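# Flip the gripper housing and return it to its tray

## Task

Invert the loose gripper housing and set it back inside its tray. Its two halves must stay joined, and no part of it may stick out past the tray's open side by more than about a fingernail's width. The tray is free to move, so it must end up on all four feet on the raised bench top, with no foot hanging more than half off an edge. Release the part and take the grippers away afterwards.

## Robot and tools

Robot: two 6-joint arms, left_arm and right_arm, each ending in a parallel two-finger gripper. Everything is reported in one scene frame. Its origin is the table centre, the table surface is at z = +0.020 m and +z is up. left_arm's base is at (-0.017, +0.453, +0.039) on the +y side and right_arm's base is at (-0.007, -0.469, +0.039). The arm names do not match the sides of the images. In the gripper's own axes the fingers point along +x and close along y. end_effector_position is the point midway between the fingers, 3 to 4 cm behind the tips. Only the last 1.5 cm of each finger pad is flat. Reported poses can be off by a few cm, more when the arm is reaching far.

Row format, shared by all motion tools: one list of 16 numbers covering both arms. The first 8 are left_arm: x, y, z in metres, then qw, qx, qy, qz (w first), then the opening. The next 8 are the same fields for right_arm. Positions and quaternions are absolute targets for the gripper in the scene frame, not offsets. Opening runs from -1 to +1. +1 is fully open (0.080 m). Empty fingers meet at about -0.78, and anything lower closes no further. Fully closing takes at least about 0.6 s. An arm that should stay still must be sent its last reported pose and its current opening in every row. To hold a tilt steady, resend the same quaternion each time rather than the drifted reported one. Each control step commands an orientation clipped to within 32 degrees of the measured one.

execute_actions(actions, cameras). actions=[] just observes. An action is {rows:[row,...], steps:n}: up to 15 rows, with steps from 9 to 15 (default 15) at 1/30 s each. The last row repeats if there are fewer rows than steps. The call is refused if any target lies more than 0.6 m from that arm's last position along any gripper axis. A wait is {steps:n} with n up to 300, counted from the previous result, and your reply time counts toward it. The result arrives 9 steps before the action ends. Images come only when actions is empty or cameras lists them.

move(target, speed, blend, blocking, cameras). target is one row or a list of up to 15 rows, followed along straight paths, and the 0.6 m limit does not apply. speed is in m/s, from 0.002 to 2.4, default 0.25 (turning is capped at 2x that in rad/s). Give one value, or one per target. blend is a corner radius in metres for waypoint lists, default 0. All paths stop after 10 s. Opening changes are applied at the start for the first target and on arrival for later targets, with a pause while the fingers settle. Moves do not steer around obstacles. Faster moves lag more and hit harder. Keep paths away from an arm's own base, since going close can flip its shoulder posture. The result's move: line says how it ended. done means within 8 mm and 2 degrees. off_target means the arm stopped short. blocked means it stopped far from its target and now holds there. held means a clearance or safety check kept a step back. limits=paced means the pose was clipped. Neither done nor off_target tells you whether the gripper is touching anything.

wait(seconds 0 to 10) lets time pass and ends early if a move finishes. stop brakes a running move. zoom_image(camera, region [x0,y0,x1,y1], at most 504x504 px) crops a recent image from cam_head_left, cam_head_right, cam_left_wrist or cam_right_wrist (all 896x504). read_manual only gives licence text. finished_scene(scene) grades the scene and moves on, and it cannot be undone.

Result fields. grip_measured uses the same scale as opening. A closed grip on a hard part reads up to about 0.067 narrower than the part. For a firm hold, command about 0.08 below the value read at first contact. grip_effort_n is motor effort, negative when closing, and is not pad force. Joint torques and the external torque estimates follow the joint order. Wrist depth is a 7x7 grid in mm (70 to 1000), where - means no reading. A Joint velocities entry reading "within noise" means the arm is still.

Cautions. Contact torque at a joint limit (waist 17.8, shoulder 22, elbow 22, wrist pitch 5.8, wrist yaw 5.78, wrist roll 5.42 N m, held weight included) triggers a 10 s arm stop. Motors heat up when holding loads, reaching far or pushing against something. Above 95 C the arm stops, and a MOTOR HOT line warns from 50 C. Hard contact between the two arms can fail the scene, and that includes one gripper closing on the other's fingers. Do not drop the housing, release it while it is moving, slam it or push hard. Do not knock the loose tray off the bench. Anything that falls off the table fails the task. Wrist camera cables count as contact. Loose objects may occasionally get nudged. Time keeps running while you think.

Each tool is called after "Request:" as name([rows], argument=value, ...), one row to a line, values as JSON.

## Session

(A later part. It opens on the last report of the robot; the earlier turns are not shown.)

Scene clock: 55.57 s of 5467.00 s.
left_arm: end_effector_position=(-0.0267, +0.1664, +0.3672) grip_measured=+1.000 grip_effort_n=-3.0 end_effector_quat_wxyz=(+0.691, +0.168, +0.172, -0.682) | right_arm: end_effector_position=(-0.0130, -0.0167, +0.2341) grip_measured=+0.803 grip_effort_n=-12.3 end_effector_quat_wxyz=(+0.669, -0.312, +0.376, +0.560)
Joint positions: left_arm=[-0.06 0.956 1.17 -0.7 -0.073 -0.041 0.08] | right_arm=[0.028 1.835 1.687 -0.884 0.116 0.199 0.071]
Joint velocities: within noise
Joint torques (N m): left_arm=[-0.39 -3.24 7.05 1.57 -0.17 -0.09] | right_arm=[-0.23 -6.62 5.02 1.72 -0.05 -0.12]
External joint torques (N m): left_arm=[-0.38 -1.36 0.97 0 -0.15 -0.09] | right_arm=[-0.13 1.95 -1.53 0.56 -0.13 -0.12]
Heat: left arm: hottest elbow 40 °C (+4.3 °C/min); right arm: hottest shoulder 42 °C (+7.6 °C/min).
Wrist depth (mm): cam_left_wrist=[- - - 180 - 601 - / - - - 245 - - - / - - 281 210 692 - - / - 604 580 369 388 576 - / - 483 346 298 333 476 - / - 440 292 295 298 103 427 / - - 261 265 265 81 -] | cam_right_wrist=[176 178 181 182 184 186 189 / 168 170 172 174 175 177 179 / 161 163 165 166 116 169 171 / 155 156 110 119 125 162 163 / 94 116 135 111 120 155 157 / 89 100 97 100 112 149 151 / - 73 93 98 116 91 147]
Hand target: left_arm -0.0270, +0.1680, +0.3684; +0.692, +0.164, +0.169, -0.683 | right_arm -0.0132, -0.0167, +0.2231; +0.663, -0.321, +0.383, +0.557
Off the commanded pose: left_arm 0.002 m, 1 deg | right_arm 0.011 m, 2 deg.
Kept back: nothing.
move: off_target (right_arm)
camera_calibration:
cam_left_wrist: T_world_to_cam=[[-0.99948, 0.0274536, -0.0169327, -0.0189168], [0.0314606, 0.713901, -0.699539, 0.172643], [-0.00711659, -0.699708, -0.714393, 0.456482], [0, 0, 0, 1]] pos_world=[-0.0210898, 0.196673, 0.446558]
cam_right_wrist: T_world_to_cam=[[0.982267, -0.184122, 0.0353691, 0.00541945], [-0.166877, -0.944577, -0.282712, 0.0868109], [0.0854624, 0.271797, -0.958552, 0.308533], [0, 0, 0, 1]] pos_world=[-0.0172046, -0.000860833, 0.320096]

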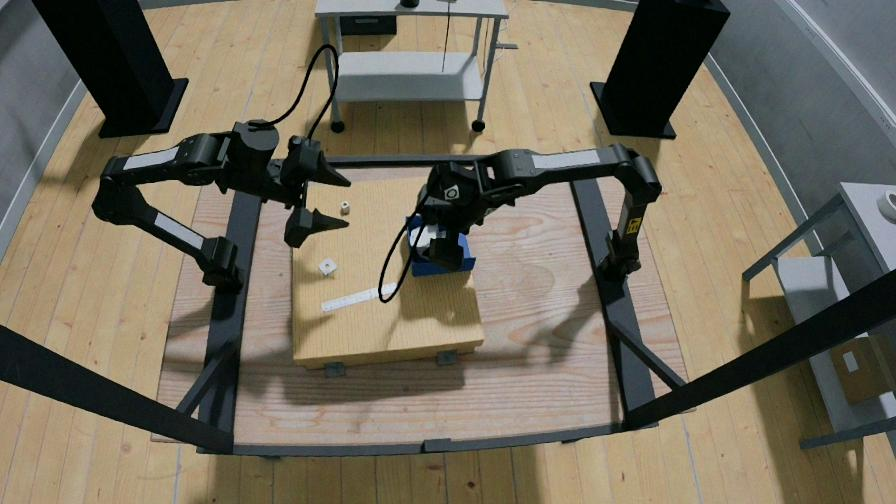

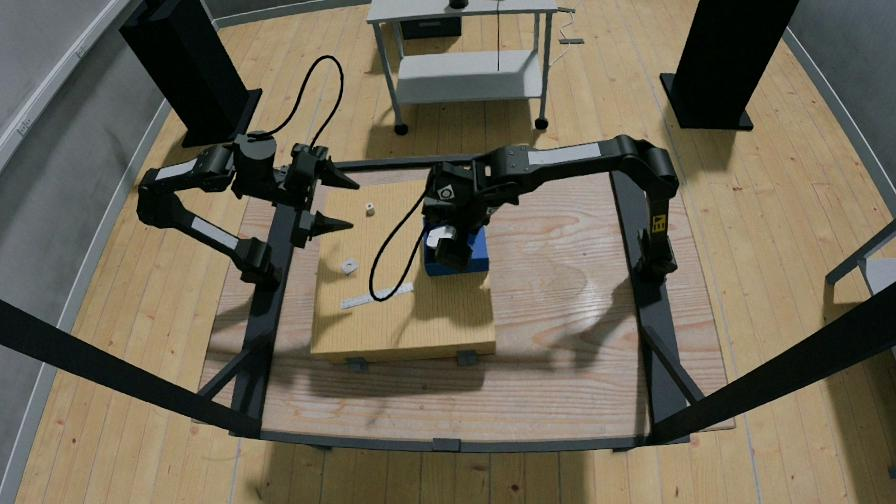

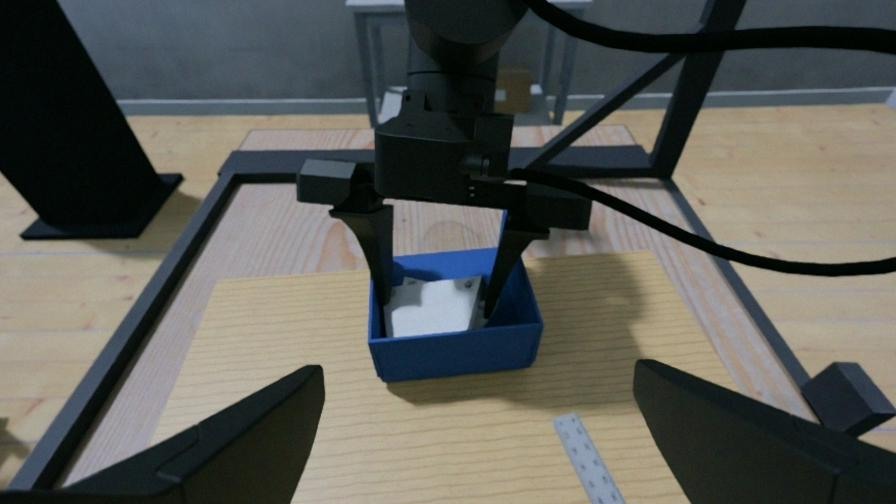

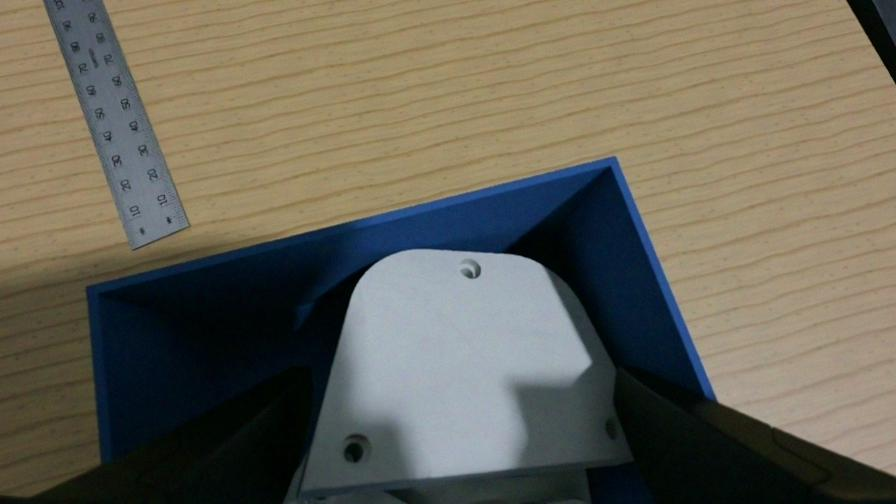

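Request:
move([
  [-0.027,0.168,0.3685,0.692,0.164,0.169,-0.683,1,-0.0155,-0.02,0.248,0.6634,-0.3214,0.383,0.5567,0.8],
  [-0.027,0.168,0.3685,0.692,0.164,0.169,-0.683,1,-0.0135,-0.006,0.242,0.6634,-0.3214,0.383,0.5567,0.95],
], speed=0.08)

Request:
zoom_image(camera="cam_right_wrist", region=[200, 0, 704, 504])

Scene clock: 57.83 s of 5467.00 s.
left_arm: end_effector_position=(-0.0267, +0.1664, +0.3672) grip_measured=+1.000 grip_effort_n=-3.0 end_effector_quat_wxyz=(+0.691, +0.168, +0.172, -0.682) | right_arm: end_effector_position=(-0.0143, -0.0085, +0.2429) grip_measured=+0.947 grip_effort_n=15.1 end_effector_quat_wxyz=(+0.664, -0.320, +0.383, +0.557)
Joint positions: left_arm=[-0.06 0.956 1.17 -0.7 -0.073 -0.041 0.08] | right_arm=[0.029 1.894 1.811 -0.974 0.112 0.199 0.078]
Joint velocities: within noise
Joint torques (N m): left_arm=[-0.61 -2.91 7.04 1.55 -0.16 -0.09] | right_arm=[-0.31 -7.54 7.02 1.52 0.07 -0.15]
External joint torques (N m): left_arm=[-0.62 -1.06 1.04 0.02 -0.14 -0.09] | right_arm=[-0.32 1.16 0.72 0.42 0.01 -0.15]
Heat: left arm: hottest elbow 40 °C (+4.1 °C/min); right arm: hottest shoulder 42 °C (+7.3 °C/min).
Wrist depth (mm): cam_left_wrist=[- - - 178 - 592 - / - - - 233 - - - / - - 278 197 688 - - / - 605 577 384 388 572 - / - 484 346 299 332 478 - / - 438 293 298 297 103 429 / - - 261 266 265 80 -] | cam_right_wrist=[181 183 186 187 189 192 194 / 174 176 178 180 182 183 185 / 168 168 171 173 175 176 178 / 161 162 164 134 122 168 170 / 157 114 142 127 128 163 164 / 150 98 139 119 122 157 158 / - 73 131 113 116 90 154]
Hand target: left_arm -0.0270, +0.1680, +0.3684; +0.692, +0.164, +0.169, -0.683 | right_arm -0.0135, -0.0061, +0.2420; +0.663, -0.321, +0.383, +0.557
Off the commanded pose: left_arm 0.002 m, 1 deg | right_arm 0.003 m, 0 deg.
Kept back: nothing.
move: done
camera_calibration:
cam_left_wrist: T_world_to_cam=[[-0.99948, 0.0274536, -0.0169327, -0.0189168], [0.0314606, 0.713901, -0.699539, 0.172643], [-0.00711659, -0.699708, -0.714393, 0.456482], [0, 0, 0, 1]] pos_world=[-0.0210898, 0.196673, 0.446558]
cam_right_wrist: T_world_to_cam=[[0.982778, -0.180771, 0.0383352, 0.00721562], [-0.164966, -0.951737, -0.25881, 0.0910466], [0.0832703, 0.248028, -0.965167, 0.316234], [0, 0, 0, 1]] pos_world=[-0.0184047, 0.00952172, 0.328506]

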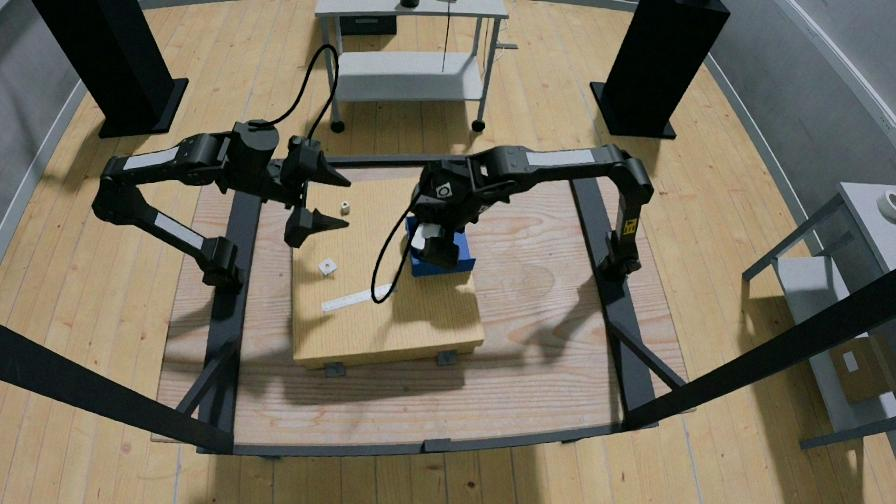

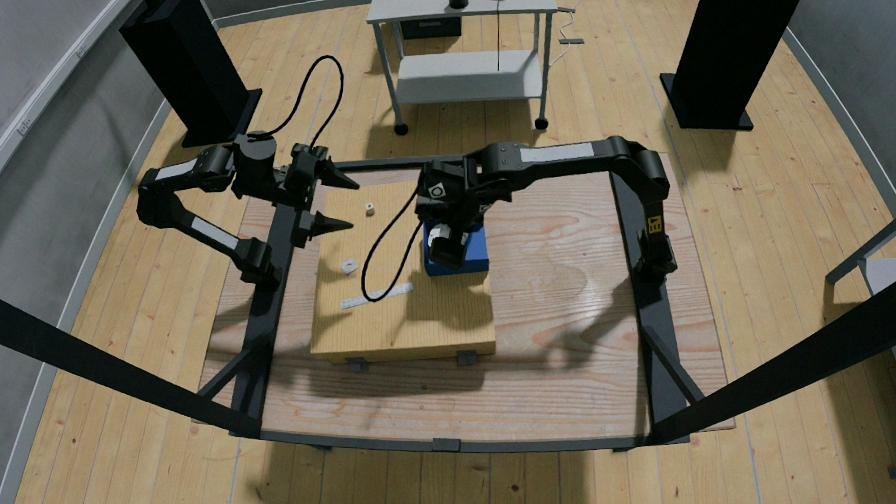

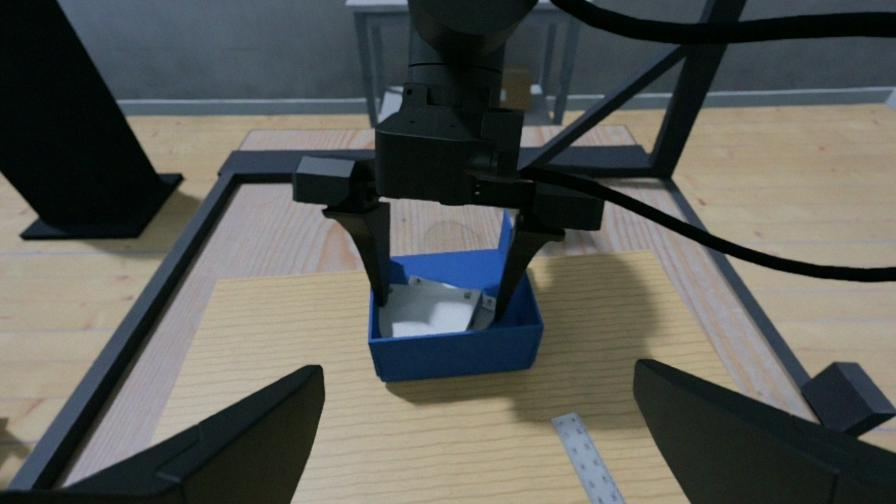

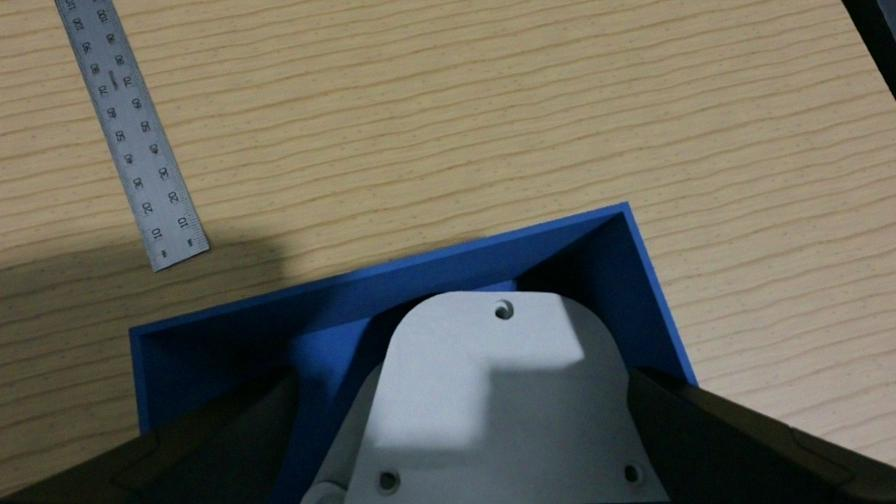

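Scaled by 1.000.

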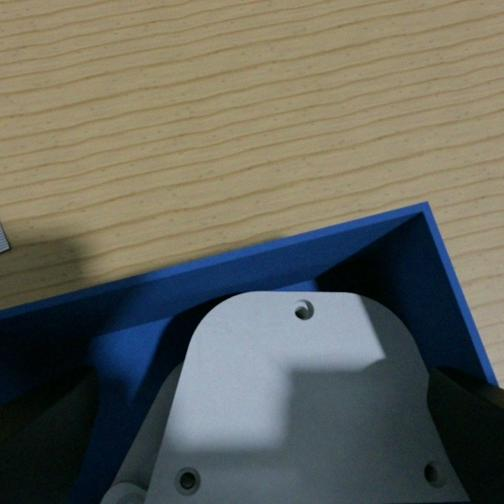

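Request:
move([
  [-0.027,0.168,0.3685,0.692,0.164,0.169,-0.683,1,-0.025,-0.02,0.268,0.6634,-0.3214,0.383,0.5567,-0.85],
  [-0.027,0.168,0.3685,0.692,0.164,0.169,-0.683,1,-0.0435,0.003,0.255,0.6424,-0.3501,0.4172,0.5391,-0.85],
], speed=0.1)

Request:
zoom_image(camera="cam_right_wrist", region=[200, 0, 704, 504])

Scene clock: 60.53 s of 5467.00 s.
left_arm: end_effector_position=(-0.0267, +0.1664, +0.3672) grip_measured=+1.000 grip_effort_n=-3.0 end_effector_quat_wxyz=(+0.691, +0.168, +0.172, -0.682) | right_arm: end_effector_position=(-0.0426, +0.0004, +0.2584) grip_measured=-0.771 grip_effort_n=-83.5 end_effector_quat_wxyz=(+0.643, -0.350, +0.414, +0.541)
Joint positions: left_arm=[-0.06 0.956 1.17 -0.7 -0.073 -0.041 0.08] | right_arm=[0.09 2.065 2.159 -1.255 0.119 0.259 0]
Joint velocities: within noise
Joint torques (N m): left_arm=[-0.45 -3.13 6.95 1.59 -0.19 -0.1] | right_arm=[0 -7.91 6.72 1.32 0.03 0.17]
External joint torques (N m): left_arm=[-0.45 -1.2 0.88 0.05 -0.16 -0.1] | right_arm=[0 1.7 0.72 0.34 -0.05 0.17]
Heat: left arm: hottest elbow 40 °C (+4.0 °C/min); right arm: hottest shoulder 42 °C (+7.1 °C/min).
Wrist depth (mm): cam_left_wrist=[- - - 500 - 609 - / - - - 192 207 - - / - - 666 178 179 - - / - 607 599 359 386 591 - / - 487 345 301 333 478 - / - 438 293 294 296 104 426 / - - 261 265 265 80 -] | cam_right_wrist=[182 184 186 188 190 192 195 / 178 179 182 184 185 188 190 / 174 175 178 179 181 183 186 / 170 172 173 175 177 156 181 / 167 168 169 157 140 140 177 / 163 164 141 99 133 135 173 / 160 161 - 86 - 132 169]
Hand target: left_arm -0.0270, +0.1680, +0.3684; +0.692, +0.164, +0.169, -0.683 | right_arm -0.0435, +0.0029, +0.2550; +0.642, -0.350, +0.417, +0.539
Off the commanded pose: left_arm 0.002 m, 1 deg | right_arm 0.004 m, 0 deg.
Kept back: nothing.
move: done
camera_calibration:
cam_left_wrist: T_world_to_cam=[[-0.99948, 0.0274536, -0.0169327, -0.0189168], [0.0314606, 0.713901, -0.699539, 0.172643], [-0.00711659, -0.699708, -0.714393, 0.456482], [0, 0, 0, 1]] pos_world=[-0.0210898, 0.196673, 0.446558]
cam_right_wrist: T_world_to_cam=[[0.984224, -0.171567, 0.0432089, 0.0348864], [-0.162574, -0.973358, -0.16169, 0.0737817], [0.0697985, 0.152115, -0.985895, 0.336265], [0, 0, 0, 1]] pos_world=[-0.0458118, 0.0266504, 0.341944]

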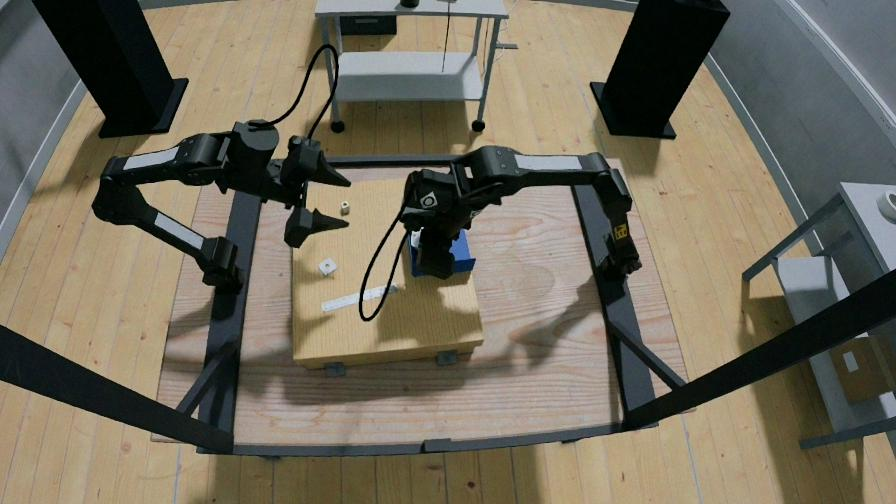

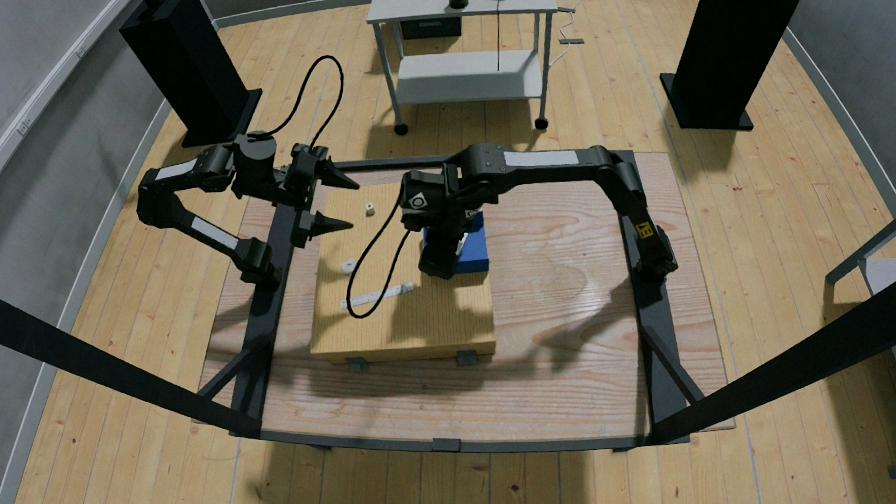

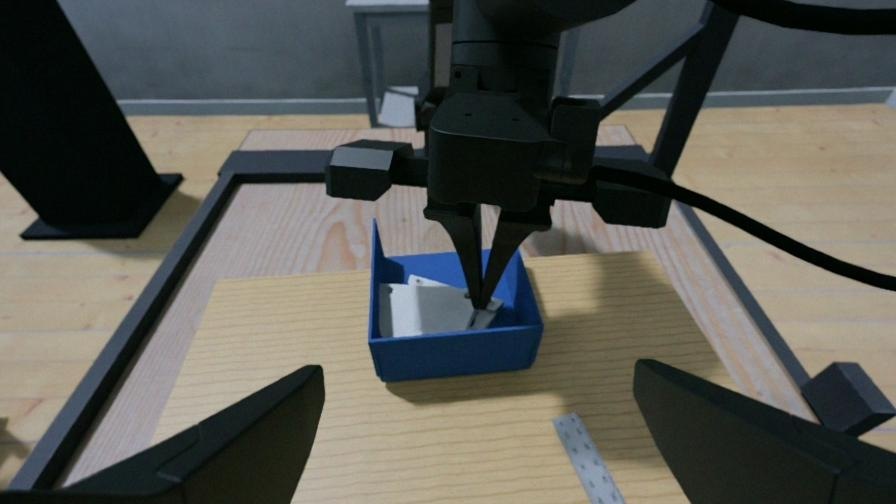

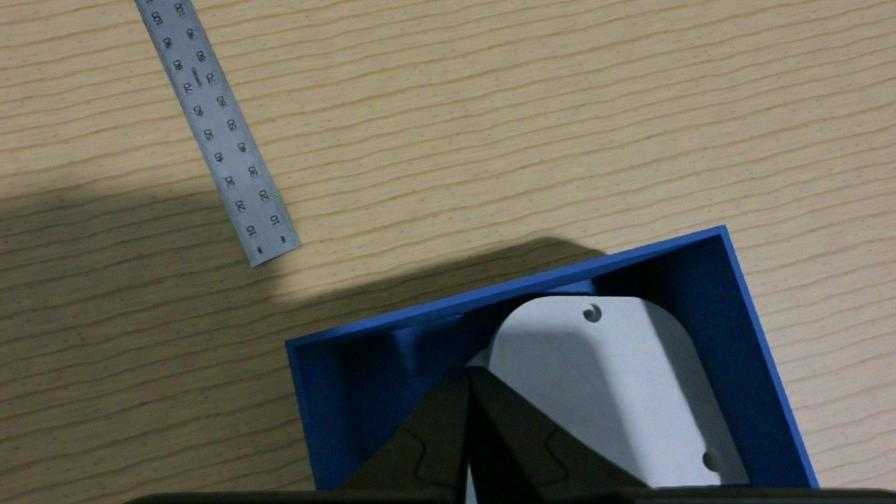

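Scaled by 1.000.

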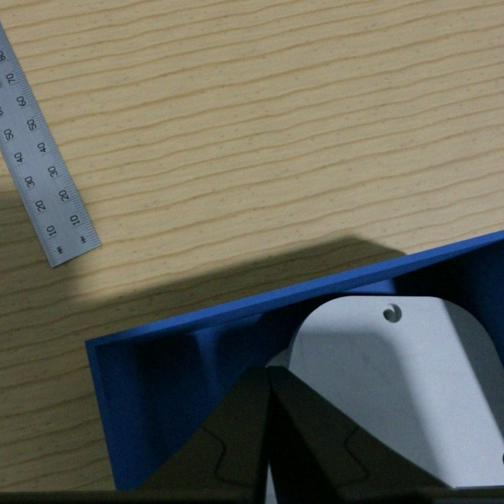

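Request:
move([
  [-0.027,0.168,0.3685,0.692,0.164,0.169,-0.683,1,-0.056,0.0045,0.255,0.6424,-0.3501,0.4172,0.5391,-0.85],
  [-0.027,0.168,0.3685,0.692,0.164,0.169,-0.683,1,-0.056,0.0055,0.222,0.6424,-0.3501,0.4172,0.5391,-0.85],
], speed=0.1)

Request:
zoom_image(camera="cam_right_wrist", region=[200, 0, 704, 504])

Request:
zoom_image(camera="cam_left_wrist", region=[330, 200, 570, 400])

Scene clock: 61.90 s of 5467.00 s.
left_arm: end_effector_position=(-0.0267, +0.1664, +0.3672) grip_measured=+1.000 grip_effort_n=-3.0 end_effector_quat_wxyz=(+0.691, +0.168, +0.172, -0.682) | right_arm: end_effector_position=(-0.0549, +0.0077, +0.2194) grip_measured=-0.771 grip_effort_n=-83.5 end_effector_quat_wxyz=(+0.642, -0.353, +0.417, +0.538) end_effector_velocity=(+0.000, -0.002, -0.006) end_effector_angular_velocity=(-0.014, +0.002, +0.007)
Joint positions: left_arm=[-0.06 0.956 1.17 -0.7 -0.073 -0.041 0.08] | right_arm=[0.117 2.071 2.013 -1.118 0.128 0.286 0]
Joint velocities: left_arm=[within noise] | right_arm=[-0.002 -0.002 -0.022 0.007 -0.007 -0.007 0]
Joint torques (N m): left_arm=[-0.47 -3.08 6.94 1.57 -0.16 -0.11] | right_arm=[0.12 -10.78 4.96 1.52 0.12 0.16]
External joint torques (N m): left_arm=[-0.46 -1.19 0.83 0.01 -0.15 -0.12] | right_arm=[0.12 -0.75 -1.38 0.51 0.04 0.16]
Heat: left arm: hottest elbow 40 °C (+3.0 °C/min); right arm: hottest shoulder 43 °C (+8.0 °C/min).
Wrist depth (mm): cam_left_wrist=[- - - 558 146 569 - / - - - 609 153 - - / - - 720 266 659 - - / - 603 580 256 199 616 - / - 487 344 287 331 353 - / - 440 293 296 298 104 410 / - - 261 266 265 80 -] | cam_right_wrist=[139 139 142 143 145 147 149 / 136 136 139 140 142 144 146 / 133 134 136 138 139 141 142 / 131 132 133 135 136 137 97 / 128 129 131 116 115 115 97 / 126 126 90 99 95 94 94 / 124 124 77 86 92 91 90]
Hand target: left_arm -0.0270, +0.1680, +0.3684; +0.692, +0.164, +0.169, -0.683 | right_arm -0.0560, +0.0055, +0.2220; +0.642, -0.350, +0.417, +0.539
Off the commanded pose: left_arm 0.002 m, 1 deg | right_arm 0.004 m, 0 deg.
Kept back: nothing.
move: done
camera_calibration:
cam_left_wrist: T_world_to_cam=[[-0.99948, 0.0274536, -0.0169327, -0.0189168], [0.0314606, 0.713901, -0.699539, 0.172643], [-0.00711659, -0.699708, -0.714393, 0.456482], [0, 0, 0, 1]] pos_world=[-0.0210898, 0.196673, 0.446558]
cam_right_wrist: T_world_to_cam=[[0.983928, -0.172965, 0.0443656, 0.0496973], [-0.164575, -0.974812, -0.150519, 0.070067], [0.0692827, 0.140799, -0.987611, 0.298], [0, 0, 0, 1]] pos_world=[-0.0580135, 0.03494, 0.30265]

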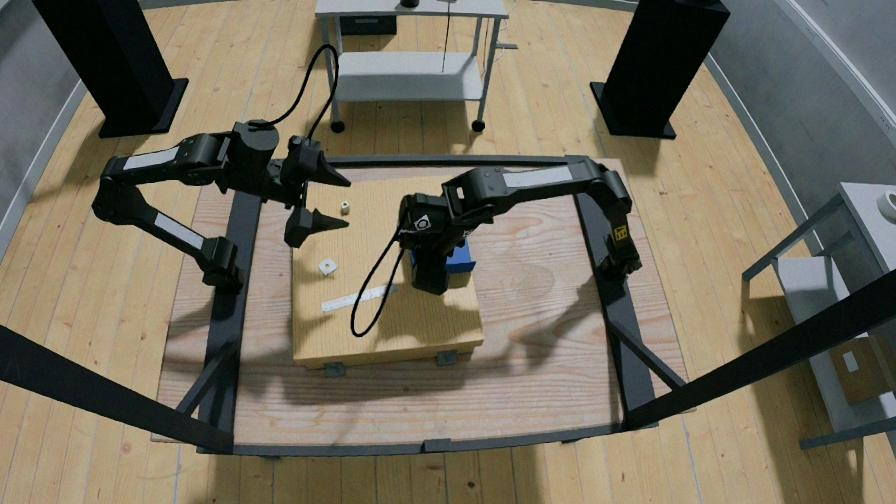

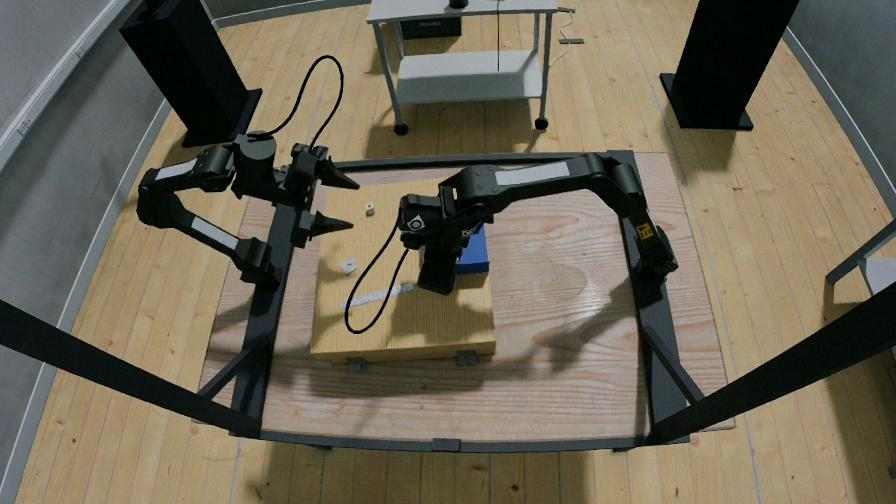

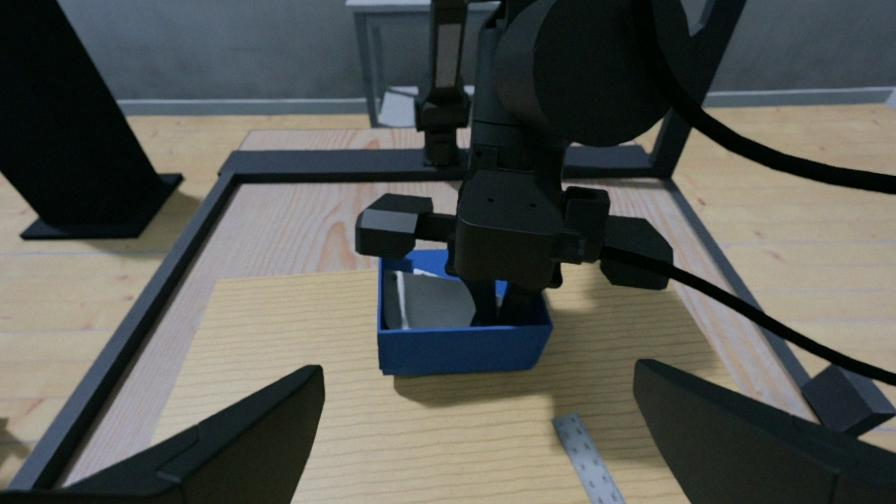

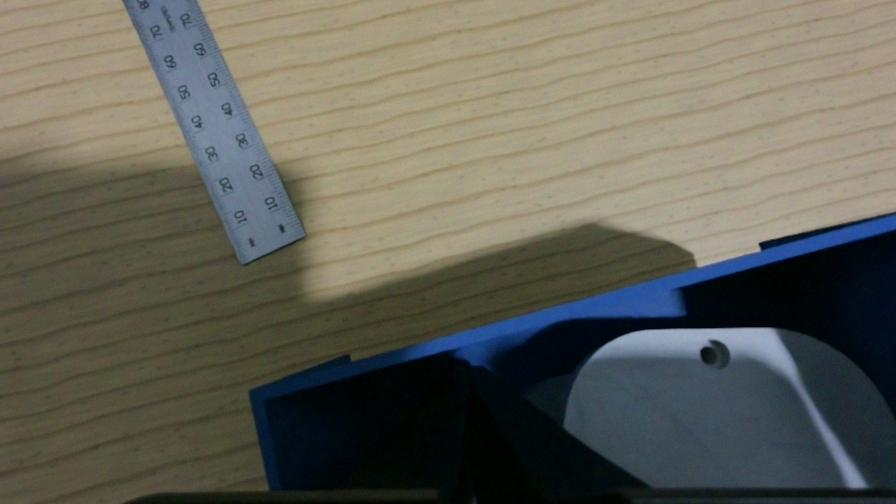

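Scaled by 1.000.

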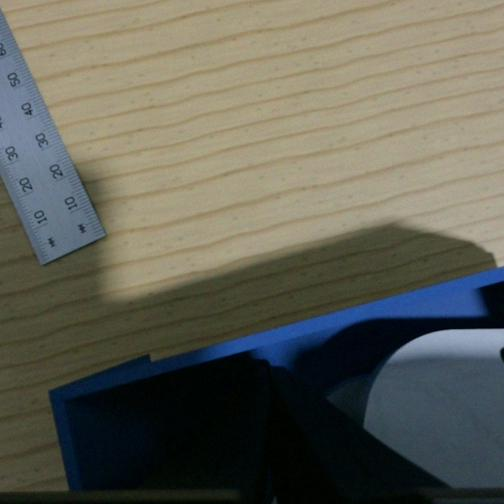

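Scaled by 2.100 from the camera's 896x504 image, which has a finer 1280x720 frame.

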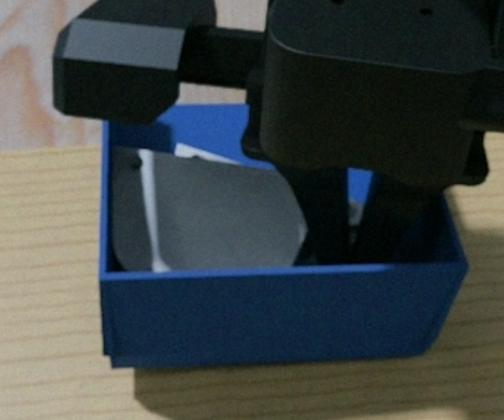

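Request:
move([
  [-0.027,0.168,0.3685,0.692,0.164,0.169,-0.683,1,-0.043,-0.012,0.224,0.6424,-0.3501,0.4172,0.5391,-0.85],
  [-0.027,0.168,0.3685,0.692,0.164,0.169,-0.683,1,-0.037,-0.027,0.224,0.6424,-0.3501,0.4172,0.5391,-0.85],
], speed=0.08)

Request:
zoom_image(camera="cam_right_wrist", region=[200, 0, 704, 504])

Request:
zoom_image(camera="cam_left_wrist", region=[330, 200, 570, 400])

Scene clock: 63.30 s of 5467.00 s.
left_arm: end_effector_position=(-0.0267, +0.1664, +0.3672) grip_measured=+1.000 grip_effort_n=-3.0 end_effector_quat_wxyz=(+0.691, +0.168, +0.172, -0.682) | right_arm: end_effector_position=(-0.0387, -0.0247, +0.2208) grip_measured=-0.771 grip_effort_n=-83.5 end_effector_quat_wxyz=(+0.642, -0.352, +0.419, +0.537)
Joint positions: left_arm=[-0.06 0.956 1.17 -0.7 -0.073 -0.041 0.08] | right_arm=[0.086 1.92 1.8 -1.055 0.114 0.262 0]
Joint velocities: within noise
Joint torques (N m): left_arm=[-0.36 -3.13 7.12 1.57 -0.15 -0.14] | right_arm=[-0.33 -9.88 5.06 1.51 0.07 -0.12]
External joint torques (N m): left_arm=[-0.37 -1.32 1.11 0.03 -0.13 -0.14] | right_arm=[-0.32 -0.9 -1.25 0.53 -0.01 -0.13]
Heat: left arm: hottest elbow 40 °C (+3.0 °C/min); right arm: hottest shoulder 43 °C (+8.1 °C/min).
Wrist depth (mm): cam_left_wrist=[- - - 263 172 - - / - - - 253 683 675 - / - - 712 221 272 - - / - 601 602 323 388 609 - / - 484 344 318 340 480 - / - 442 292 299 299 104 427 / - - 261 266 264 80 -] | cam_right_wrist=[143 143 145 147 148 150 151 / 139 140 142 144 94 97 99 / 136 138 92 95 121 121 102 / 134 134 113 124 125 126 98 / 131 132 120 122 123 118 101 / 129 129 91 99 97 101 104 / 126 127 78 86 93 98 101]
Hand target: left_arm -0.0270, +0.1680, +0.3684; +0.692, +0.164, +0.169, -0.683 | right_arm -0.0370, -0.0270, +0.2240; +0.642, -0.350, +0.417, +0.539
Off the commanded pose: left_arm 0.002 m, 1 deg | right_arm 0.004 m, 0 deg.
Kept back: nothing.
move: done
camera_calibration:
cam_left_wrist: T_world_to_cam=[[-0.99948, 0.0274536, -0.0169327, -0.0189168], [0.0314606, 0.713901, -0.699539, 0.172643], [-0.00711659, -0.699708, -0.714393, 0.456482], [0, 0, 0, 1]] pos_world=[-0.0210898, 0.196673, 0.446558]
cam_right_wrist: T_world_to_cam=[[0.98351, -0.176105, 0.0411708, 0.0286854], [-0.168242, -0.974424, -0.148969, 0.040879], [0.0663519, 0.139586, -0.987984, 0.302675], [0, 0, 0, 1]] pos_world=[-0.0414179, 0.00263607, 0.303947]

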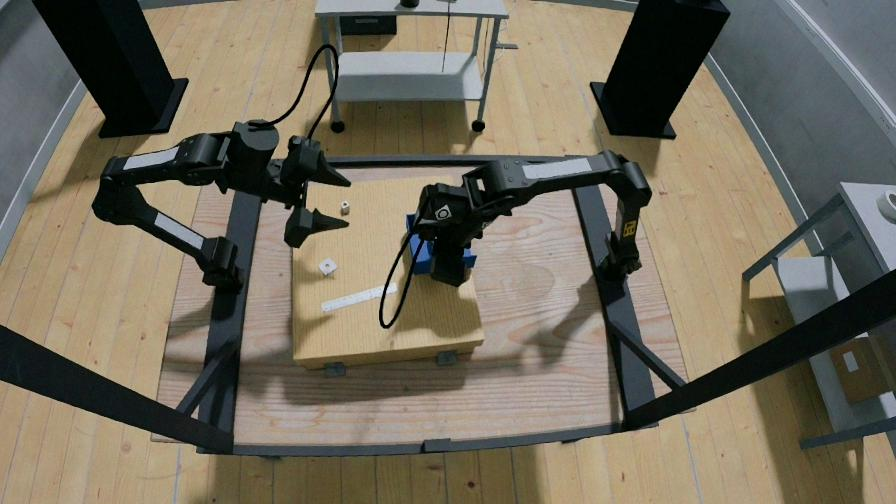

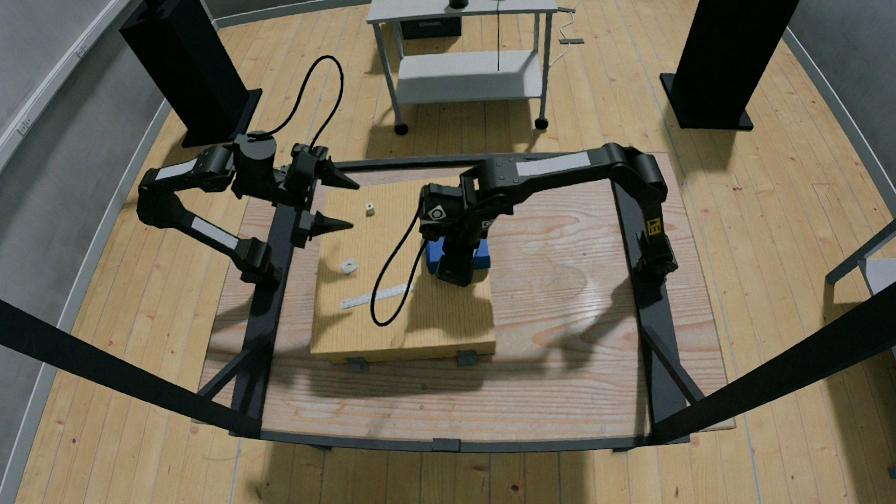

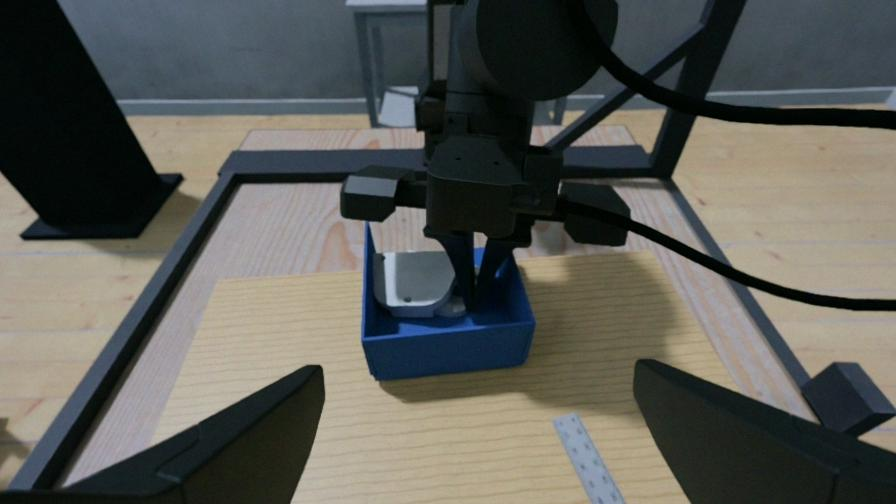

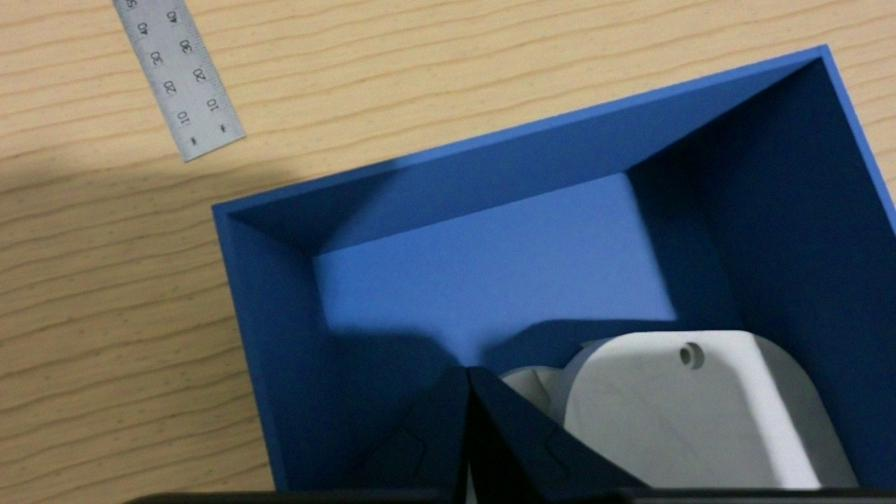

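Scaled by 1.000.

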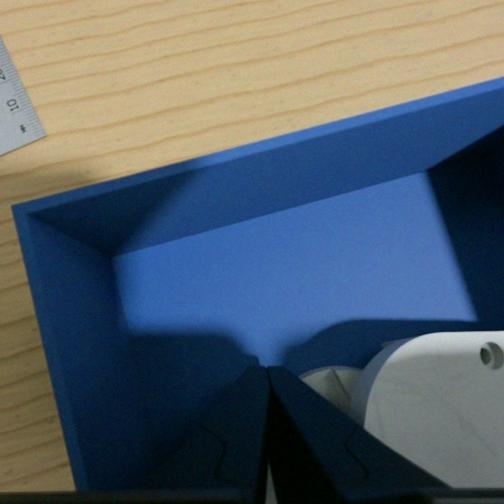

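Scaled by 2.100 from the camera's 896x504 image, which has a finer 1280x720 frame.

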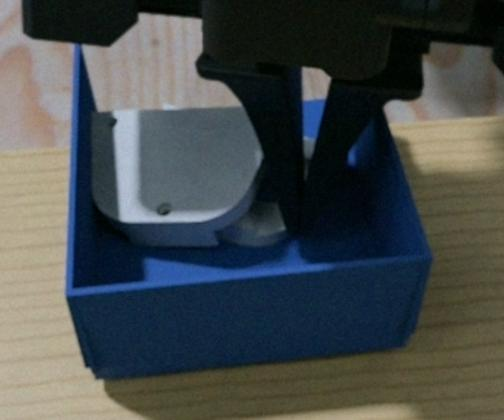

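Request:
move([
  [-0.027,0.168,0.3685,0.692,0.164,0.169,-0.683,1,-0.045,-0.016,0.27,0.6424,-0.3501,0.4172,0.5391,-0.85],
  [-0.027,0.168,0.3685,0.692,0.164,0.169,-0.683,1,-0.015,-0.17,0.32,0.6,-0.35,0.35,0.6,1],
], speed=0.2)

Request:
zoom_image(camera="cam_right_wrist", region=[200, 0, 704, 504])

Request:
zoom_image(camera="cam_left_wrist", region=[330, 200, 570, 400])

Request:
zoom_image(camera="cam_head_left", region=[390, 190, 490, 290])

Scene clock: 67.07 s of 5467.00 s.
left_arm: end_effector_position=(-0.0267, +0.1664, +0.3672) grip_measured=+1.000 grip_effort_n=-3.0 end_effector_quat_wxyz=(+0.691, +0.168, +0.172, -0.682) | right_arm: end_effector_position=(-0.0153, -0.1687, +0.3214) grip_measured=+1.000 grip_effort_n=14.7 end_effector_quat_wxyz=(+0.612, -0.355, +0.356, +0.611)
Joint positions: left_arm=[-0.06 0.956 1.17 -0.7 -0.073 -0.041 0.08] | right_arm=[0.014 1.361 1.573 -1.265 0.02 0.035 0.08]
Joint velocities: within noise
Joint torques (N m): left_arm=[-0.47 -2.97 7 1.61 -0.13 -0.09] | right_arm=[-0.32 -4.64 4.89 1.57 -0.06 -0.15]
External joint torques (N m): left_arm=[-0.48 -1.05 0.9 0.05 -0.1 -0.1] | right_arm=[-0.37 -0.24 -1.09 0.42 -0.07 -0.15]
Heat: left arm: hottest elbow 40 °C (+2.0 °C/min); right arm: hottest shoulder 44 °C (+8.1 °C/min).
Wrist depth (mm): cam_left_wrist=[- - - - - - - / - - - 818 - - - / - - 715 710 710 - - / - 603 599 352 588 611 - / - 486 345 321 343 481 - / - 439 293 299 299 103 426 / - - 262 267 265 80 -] | cam_right_wrist=[432 280 278 265 285 292 461 / 415 269 267 249 266 281 436 / 260 259 257 234 233 269 420 / 252 251 254 248 287 335 406 / 374 375 380 382 386 391 390 / 362 362 365 370 372 378 380 / - 75 356 356 360 92 -]
Hand target: left_arm -0.0270, +0.1680, +0.3684; +0.692, +0.164, +0.169, -0.683 | right_arm -0.0150, -0.1700, +0.3200; +0.611, -0.356, +0.356, +0.611
Off the commanded pose: left_arm 0.002 m, 1 deg | right_arm 0.002 m, 0 deg.
Kept back: nothing.
move: done
camera_calibration:
cam_left_wrist: T_world_to_cam=[[-0.99948, 0.0274536, -0.0169327, -0.0189168], [0.0314606, 0.713901, -0.699539, 0.172643], [-0.00711659, -0.699708, -0.714393, 0.456482], [0, 0, 0, 1]] pos_world=[-0.0210898, 0.196673, 0.446558]
cam_right_wrist: T_world_to_cam=[[0.999171, -0.00866307, 0.0397787, 0.00512026], [0.00167671, -0.967511, -0.252822, -0.0434752], [0.0406765, 0.25268, -0.966695, 0.43251], [0, 0, 0, 1]] pos_world=[-0.0226361, -0.151305, 0.40691]

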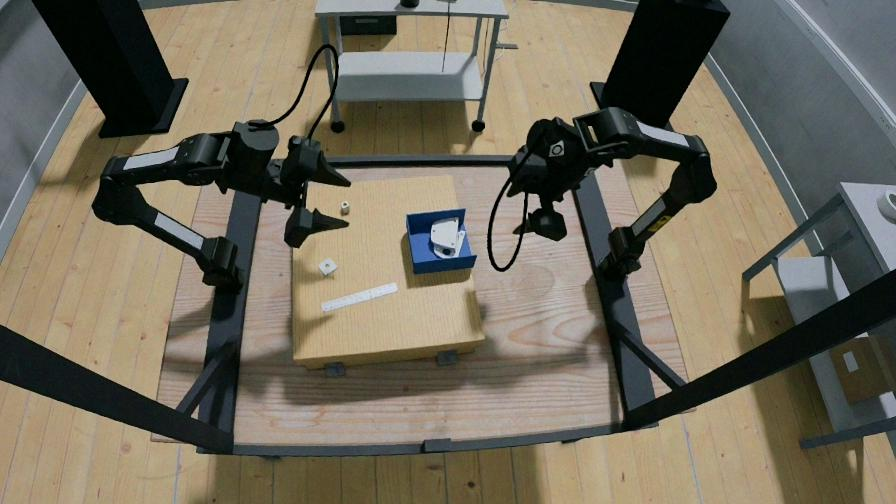

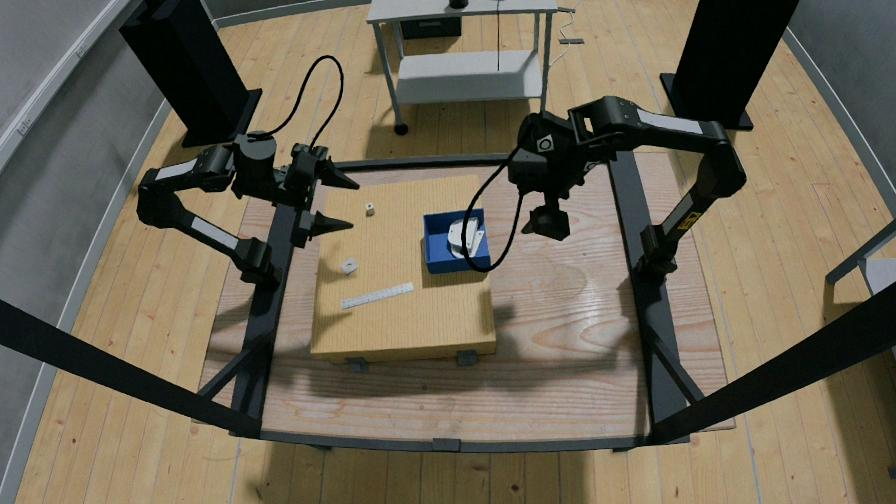

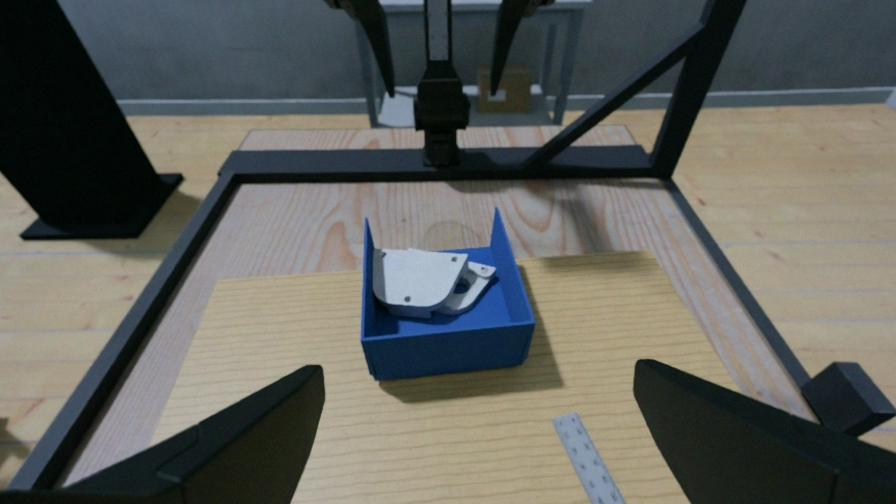

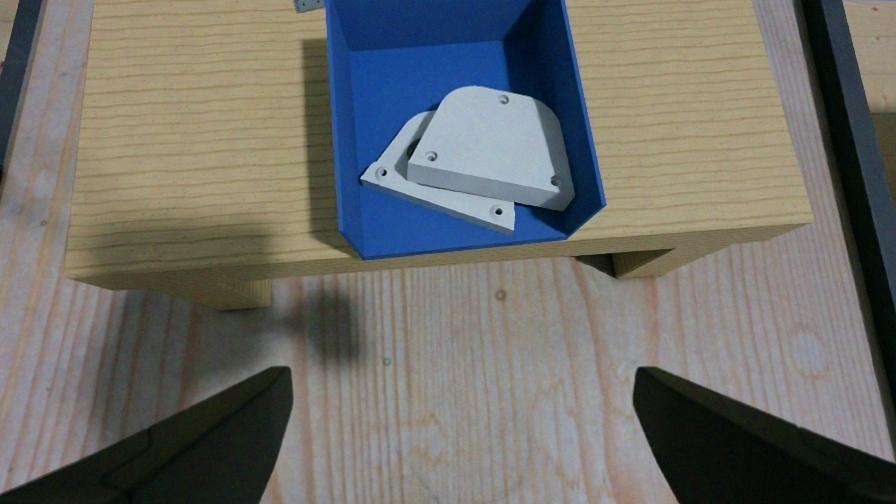

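Scaled by 1.000.

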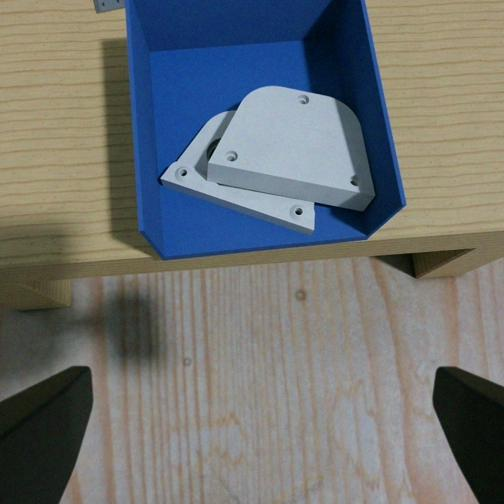

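Scaled by 2.100 from the camera's 896x504 image, which has a finer 1280x720 frame.

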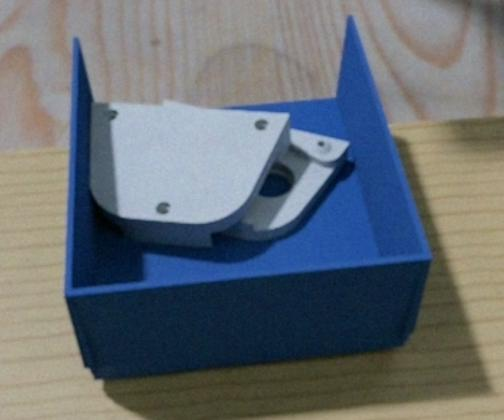

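Scaled by 5.040 from the camera's 896x504 image, which has a finer 1280x720 frame.

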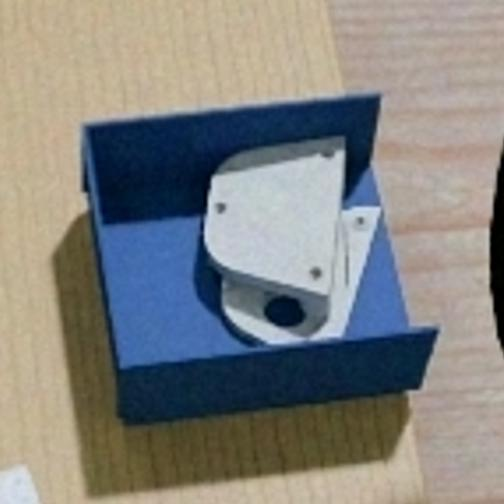

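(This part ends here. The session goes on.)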